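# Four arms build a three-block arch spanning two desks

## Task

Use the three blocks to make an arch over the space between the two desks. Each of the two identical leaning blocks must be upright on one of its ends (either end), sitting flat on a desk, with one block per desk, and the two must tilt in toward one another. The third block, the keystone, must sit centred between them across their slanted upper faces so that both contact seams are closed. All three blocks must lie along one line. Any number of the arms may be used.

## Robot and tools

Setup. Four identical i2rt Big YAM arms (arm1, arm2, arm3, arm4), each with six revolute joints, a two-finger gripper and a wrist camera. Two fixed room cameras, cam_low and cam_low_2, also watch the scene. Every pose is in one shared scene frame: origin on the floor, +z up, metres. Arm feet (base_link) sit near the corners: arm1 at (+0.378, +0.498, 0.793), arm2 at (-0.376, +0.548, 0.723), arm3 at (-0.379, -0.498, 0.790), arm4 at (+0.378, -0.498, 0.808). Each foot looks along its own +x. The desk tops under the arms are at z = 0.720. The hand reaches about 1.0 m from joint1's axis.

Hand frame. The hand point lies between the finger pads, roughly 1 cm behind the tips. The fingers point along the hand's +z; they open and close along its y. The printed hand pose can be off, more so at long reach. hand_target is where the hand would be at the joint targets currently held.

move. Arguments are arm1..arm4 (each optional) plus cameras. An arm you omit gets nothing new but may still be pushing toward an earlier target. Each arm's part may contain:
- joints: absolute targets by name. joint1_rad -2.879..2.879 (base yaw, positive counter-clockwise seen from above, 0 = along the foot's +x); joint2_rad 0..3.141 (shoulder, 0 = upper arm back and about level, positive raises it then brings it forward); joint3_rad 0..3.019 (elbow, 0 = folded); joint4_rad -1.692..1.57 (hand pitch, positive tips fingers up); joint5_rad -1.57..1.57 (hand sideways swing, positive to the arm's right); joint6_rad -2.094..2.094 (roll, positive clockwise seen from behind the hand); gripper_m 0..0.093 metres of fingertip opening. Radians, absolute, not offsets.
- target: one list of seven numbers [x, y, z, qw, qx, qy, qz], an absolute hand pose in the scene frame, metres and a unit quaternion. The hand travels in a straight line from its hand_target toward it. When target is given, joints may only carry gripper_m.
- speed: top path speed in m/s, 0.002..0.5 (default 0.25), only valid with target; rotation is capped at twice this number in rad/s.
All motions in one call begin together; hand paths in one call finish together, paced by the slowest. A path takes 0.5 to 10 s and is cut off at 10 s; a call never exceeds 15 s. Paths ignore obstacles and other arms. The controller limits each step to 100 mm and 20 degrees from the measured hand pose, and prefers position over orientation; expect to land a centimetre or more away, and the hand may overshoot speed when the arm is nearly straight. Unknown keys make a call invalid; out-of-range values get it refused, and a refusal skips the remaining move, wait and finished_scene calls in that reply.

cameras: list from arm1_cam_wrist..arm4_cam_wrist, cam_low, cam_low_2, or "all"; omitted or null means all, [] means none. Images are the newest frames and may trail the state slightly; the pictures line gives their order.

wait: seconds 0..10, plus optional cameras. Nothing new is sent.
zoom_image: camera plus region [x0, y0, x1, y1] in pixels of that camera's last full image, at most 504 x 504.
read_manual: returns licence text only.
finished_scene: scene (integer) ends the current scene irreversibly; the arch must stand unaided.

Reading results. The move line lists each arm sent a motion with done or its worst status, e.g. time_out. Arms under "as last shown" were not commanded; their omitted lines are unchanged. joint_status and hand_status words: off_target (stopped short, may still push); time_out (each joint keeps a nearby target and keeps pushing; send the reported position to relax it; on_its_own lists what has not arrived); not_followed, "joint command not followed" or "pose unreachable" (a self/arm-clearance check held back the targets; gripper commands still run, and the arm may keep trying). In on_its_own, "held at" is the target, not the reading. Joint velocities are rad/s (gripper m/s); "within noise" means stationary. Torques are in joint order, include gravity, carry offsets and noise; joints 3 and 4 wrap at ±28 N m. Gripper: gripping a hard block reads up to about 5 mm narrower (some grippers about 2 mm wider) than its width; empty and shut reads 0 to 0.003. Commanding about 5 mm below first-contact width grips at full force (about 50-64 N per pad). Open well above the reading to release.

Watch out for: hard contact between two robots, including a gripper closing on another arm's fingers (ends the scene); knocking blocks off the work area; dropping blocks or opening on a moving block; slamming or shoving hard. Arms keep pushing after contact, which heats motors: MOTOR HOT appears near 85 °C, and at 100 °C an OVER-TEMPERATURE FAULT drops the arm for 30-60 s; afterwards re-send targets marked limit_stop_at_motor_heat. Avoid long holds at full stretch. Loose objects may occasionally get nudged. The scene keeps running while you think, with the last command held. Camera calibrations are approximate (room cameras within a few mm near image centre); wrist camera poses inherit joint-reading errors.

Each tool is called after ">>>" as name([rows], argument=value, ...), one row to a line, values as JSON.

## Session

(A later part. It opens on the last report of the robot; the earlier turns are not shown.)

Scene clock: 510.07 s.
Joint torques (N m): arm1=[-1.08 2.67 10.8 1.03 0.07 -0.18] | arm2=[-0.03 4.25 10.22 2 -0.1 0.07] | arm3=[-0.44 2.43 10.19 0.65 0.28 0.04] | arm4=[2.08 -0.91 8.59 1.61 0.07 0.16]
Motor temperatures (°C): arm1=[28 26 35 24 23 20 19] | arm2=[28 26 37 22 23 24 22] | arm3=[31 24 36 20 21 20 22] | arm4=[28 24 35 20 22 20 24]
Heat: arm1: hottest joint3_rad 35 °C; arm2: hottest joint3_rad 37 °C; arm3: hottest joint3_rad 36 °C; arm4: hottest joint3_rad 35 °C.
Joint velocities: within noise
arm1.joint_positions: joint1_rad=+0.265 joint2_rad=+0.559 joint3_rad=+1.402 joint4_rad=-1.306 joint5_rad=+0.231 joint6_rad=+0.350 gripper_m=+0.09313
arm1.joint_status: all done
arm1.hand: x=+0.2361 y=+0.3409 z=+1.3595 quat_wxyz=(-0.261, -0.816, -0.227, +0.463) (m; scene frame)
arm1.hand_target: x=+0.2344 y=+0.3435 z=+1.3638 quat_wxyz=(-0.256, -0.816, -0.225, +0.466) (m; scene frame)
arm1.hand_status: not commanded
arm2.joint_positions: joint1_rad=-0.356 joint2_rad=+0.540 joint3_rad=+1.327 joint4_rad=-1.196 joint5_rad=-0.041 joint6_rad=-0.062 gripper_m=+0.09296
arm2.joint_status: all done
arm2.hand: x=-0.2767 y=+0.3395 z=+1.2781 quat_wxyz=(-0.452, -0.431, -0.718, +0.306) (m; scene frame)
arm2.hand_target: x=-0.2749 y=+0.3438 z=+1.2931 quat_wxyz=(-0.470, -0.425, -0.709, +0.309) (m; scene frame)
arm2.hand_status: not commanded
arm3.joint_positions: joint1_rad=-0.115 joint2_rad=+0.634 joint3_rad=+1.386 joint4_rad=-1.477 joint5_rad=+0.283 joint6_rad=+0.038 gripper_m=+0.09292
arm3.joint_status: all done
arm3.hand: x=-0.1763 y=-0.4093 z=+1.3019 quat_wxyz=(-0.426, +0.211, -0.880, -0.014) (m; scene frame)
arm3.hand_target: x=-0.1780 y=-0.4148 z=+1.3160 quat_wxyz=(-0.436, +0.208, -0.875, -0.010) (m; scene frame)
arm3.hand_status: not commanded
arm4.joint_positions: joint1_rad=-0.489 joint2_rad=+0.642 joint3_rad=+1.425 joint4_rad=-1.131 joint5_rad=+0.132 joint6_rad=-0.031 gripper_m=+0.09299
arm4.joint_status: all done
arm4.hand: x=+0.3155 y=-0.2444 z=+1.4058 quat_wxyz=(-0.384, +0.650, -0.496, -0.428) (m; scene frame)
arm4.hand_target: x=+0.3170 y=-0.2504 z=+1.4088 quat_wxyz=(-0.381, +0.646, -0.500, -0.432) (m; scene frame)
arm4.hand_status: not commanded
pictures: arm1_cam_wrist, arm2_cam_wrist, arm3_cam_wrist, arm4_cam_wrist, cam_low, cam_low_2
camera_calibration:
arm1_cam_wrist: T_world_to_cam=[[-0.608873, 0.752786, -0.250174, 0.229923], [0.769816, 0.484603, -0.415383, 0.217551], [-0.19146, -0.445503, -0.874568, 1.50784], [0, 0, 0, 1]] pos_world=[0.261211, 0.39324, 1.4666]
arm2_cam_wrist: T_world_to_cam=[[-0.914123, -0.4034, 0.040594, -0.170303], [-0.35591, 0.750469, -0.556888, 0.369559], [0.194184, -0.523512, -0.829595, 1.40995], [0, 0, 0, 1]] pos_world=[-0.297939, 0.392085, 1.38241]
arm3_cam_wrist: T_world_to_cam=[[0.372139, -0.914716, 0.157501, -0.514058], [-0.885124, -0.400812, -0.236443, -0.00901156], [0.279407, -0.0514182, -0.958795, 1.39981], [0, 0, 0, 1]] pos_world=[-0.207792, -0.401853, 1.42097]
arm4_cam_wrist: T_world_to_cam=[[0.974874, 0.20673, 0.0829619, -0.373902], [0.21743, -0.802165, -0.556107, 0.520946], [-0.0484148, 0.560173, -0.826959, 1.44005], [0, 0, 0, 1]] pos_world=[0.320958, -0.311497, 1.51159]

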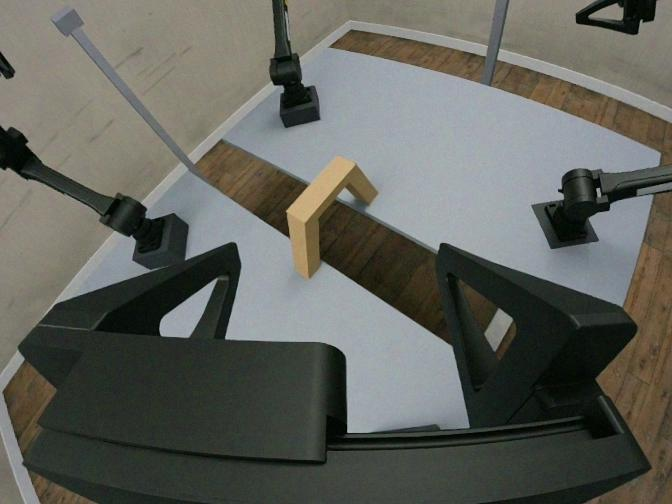

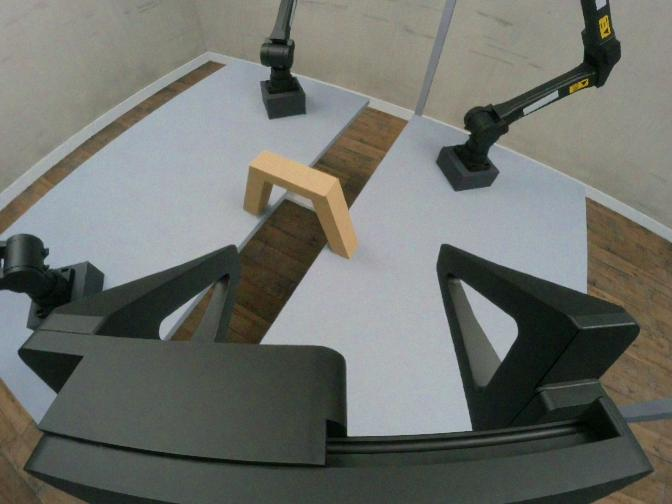

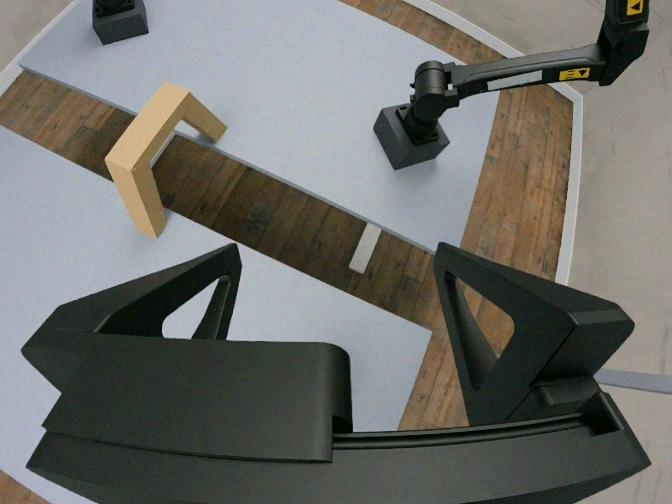

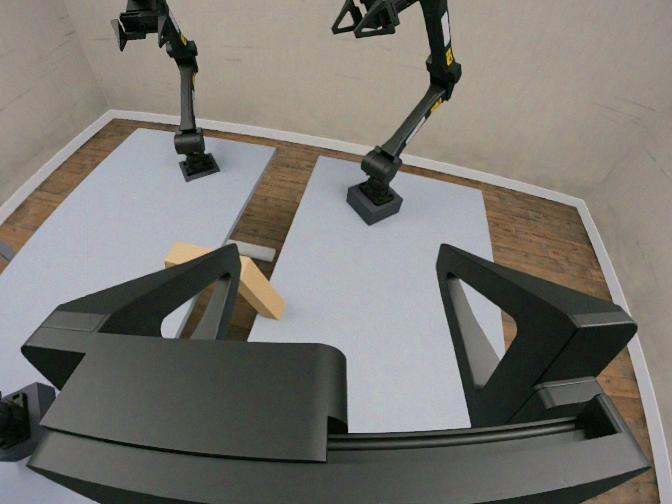

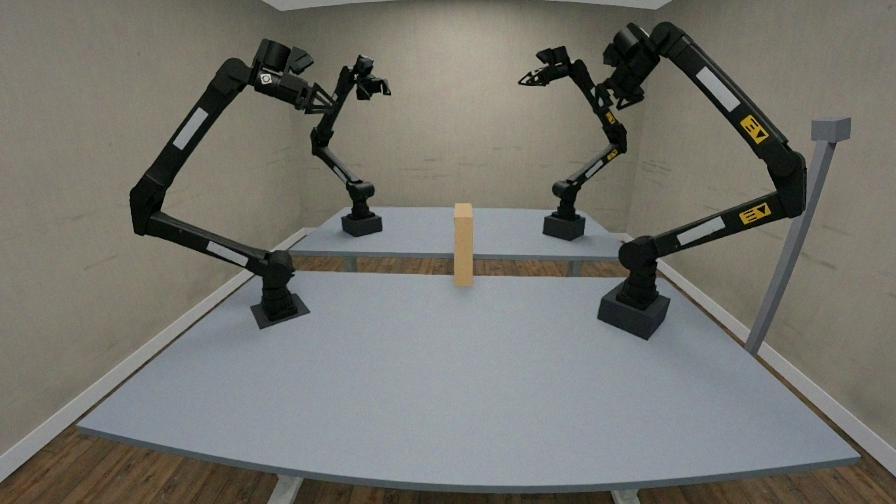

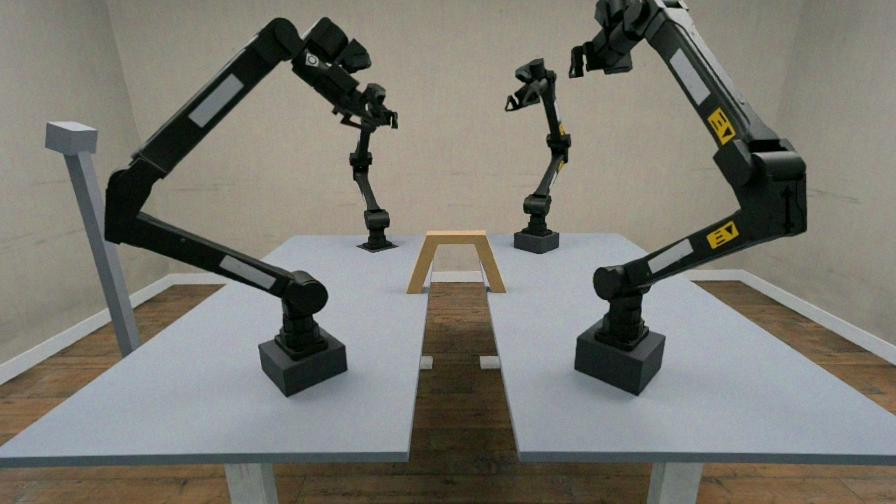

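>>> move(cameras=["cam_low_2","cam_low"])

Scene clock: 519.93 s.
Joint torques (N m): arm1=[-1.26 2.49 10.76 1.06 0.07 -0.18] | arm2=[-0.15 4.19 10.17 2.07 -0.1 0.07] | arm3=[-0.26 2.55 10.24 0.62 0.28 0.04] | arm4=[2.02 -0.91 8.59 1.59 0.08 0.16]
Motor temperatures (°C): arm1=[28 25 34 24 23 20 19] | arm2=[28 26 37 22 23 24 22] | arm3=[31 24 36 20 21 20 22] | arm4=[28 24 34 20 22 20 24]
Heat: arm1: hottest joint3_rad 34 °C; arm2: hottest joint3_rad 37 °C; arm3: hottest joint3_rad 36 °C; arm4: hottest joint3_rad 34 °C.
Joint velocities: within noise
arm1.joint_positions: joint1_rad=+0.265 joint2_rad=+0.559 joint3_rad=+1.402 joint4_rad=-1.306 joint5_rad=+0.231 joint6_rad=+0.350 gripper_m=+0.09313
arm1.joint_status: all done
arm1.hand: x=+0.2361 y=+0.3409 z=+1.3595 quat_wxyz=(-0.261, -0.816, -0.227, +0.463) (m; scene frame)
arm1.hand_target: x=+0.2344 y=+0.3435 z=+1.3638 quat_wxyz=(-0.256, -0.816, -0.225, +0.466) (m; scene frame)
arm1.hand_status: not commanded
arm2.joint_positions: joint1_rad=-0.356 joint2_rad=+0.540 joint3_rad=+1.327 joint4_rad=-1.196 joint5_rad=-0.041 joint6_rad=-0.062 gripper_m=+0.09296
arm2.joint_status: all done
arm2.hand: x=-0.2767 y=+0.3395 z=+1.2781 quat_wxyz=(-0.452, -0.431, -0.718, +0.306) (m; scene frame)
arm2.hand_target: x=-0.2749 y=+0.3438 z=+1.2931 quat_wxyz=(-0.470, -0.425, -0.709, +0.309) (m; scene frame)
arm2.hand_status: not commanded
arm3.joint_positions: joint1_rad=-0.115 joint2_rad=+0.634 joint3_rad=+1.386 joint4_rad=-1.477 joint5_rad=+0.283 joint6_rad=+0.038 gripper_m=+0.09292
arm3.joint_status: all done
arm3.hand: x=-0.1763 y=-0.4093 z=+1.3019 quat_wxyz=(-0.426, +0.211, -0.880, -0.014) (m; scene frame)
arm3.hand_target: x=-0.1780 y=-0.4148 z=+1.3160 quat_wxyz=(-0.436, +0.208, -0.875, -0.010) (m; scene frame)
arm3.hand_status: not commanded
arm4.joint_positions: joint1_rad=-0.489 joint2_rad=+0.642 joint3_rad=+1.425 joint4_rad=-1.131 joint5_rad=+0.132 joint6_rad=-0.031 gripper_m=+0.09299
arm4.joint_status: all done
arm4.hand: x=+0.3155 y=-0.2444 z=+1.4058 quat_wxyz=(-0.384, +0.650, -0.496, -0.428) (m; scene frame)
arm4.hand_target: x=+0.3170 y=-0.2504 z=+1.4088 quat_wxyz=(-0.381, +0.647, -0.500, -0.432) (m; scene frame)
arm4.hand_status: not commanded
pictures: cam_low, cam_low_2

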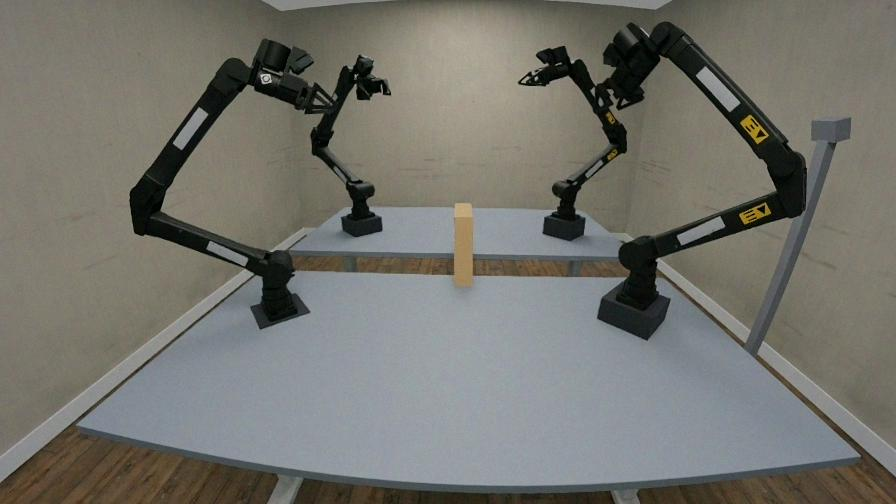

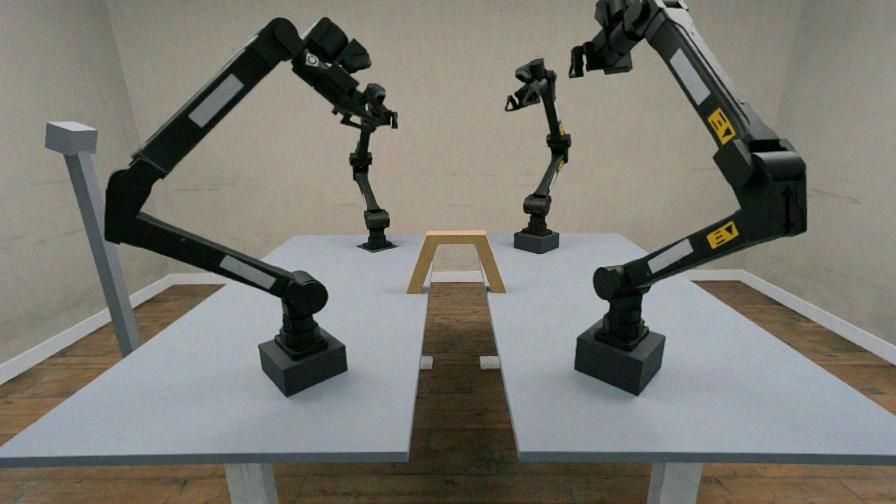

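>>> finished_scene(scene=1)

The scene is finished: the task was done.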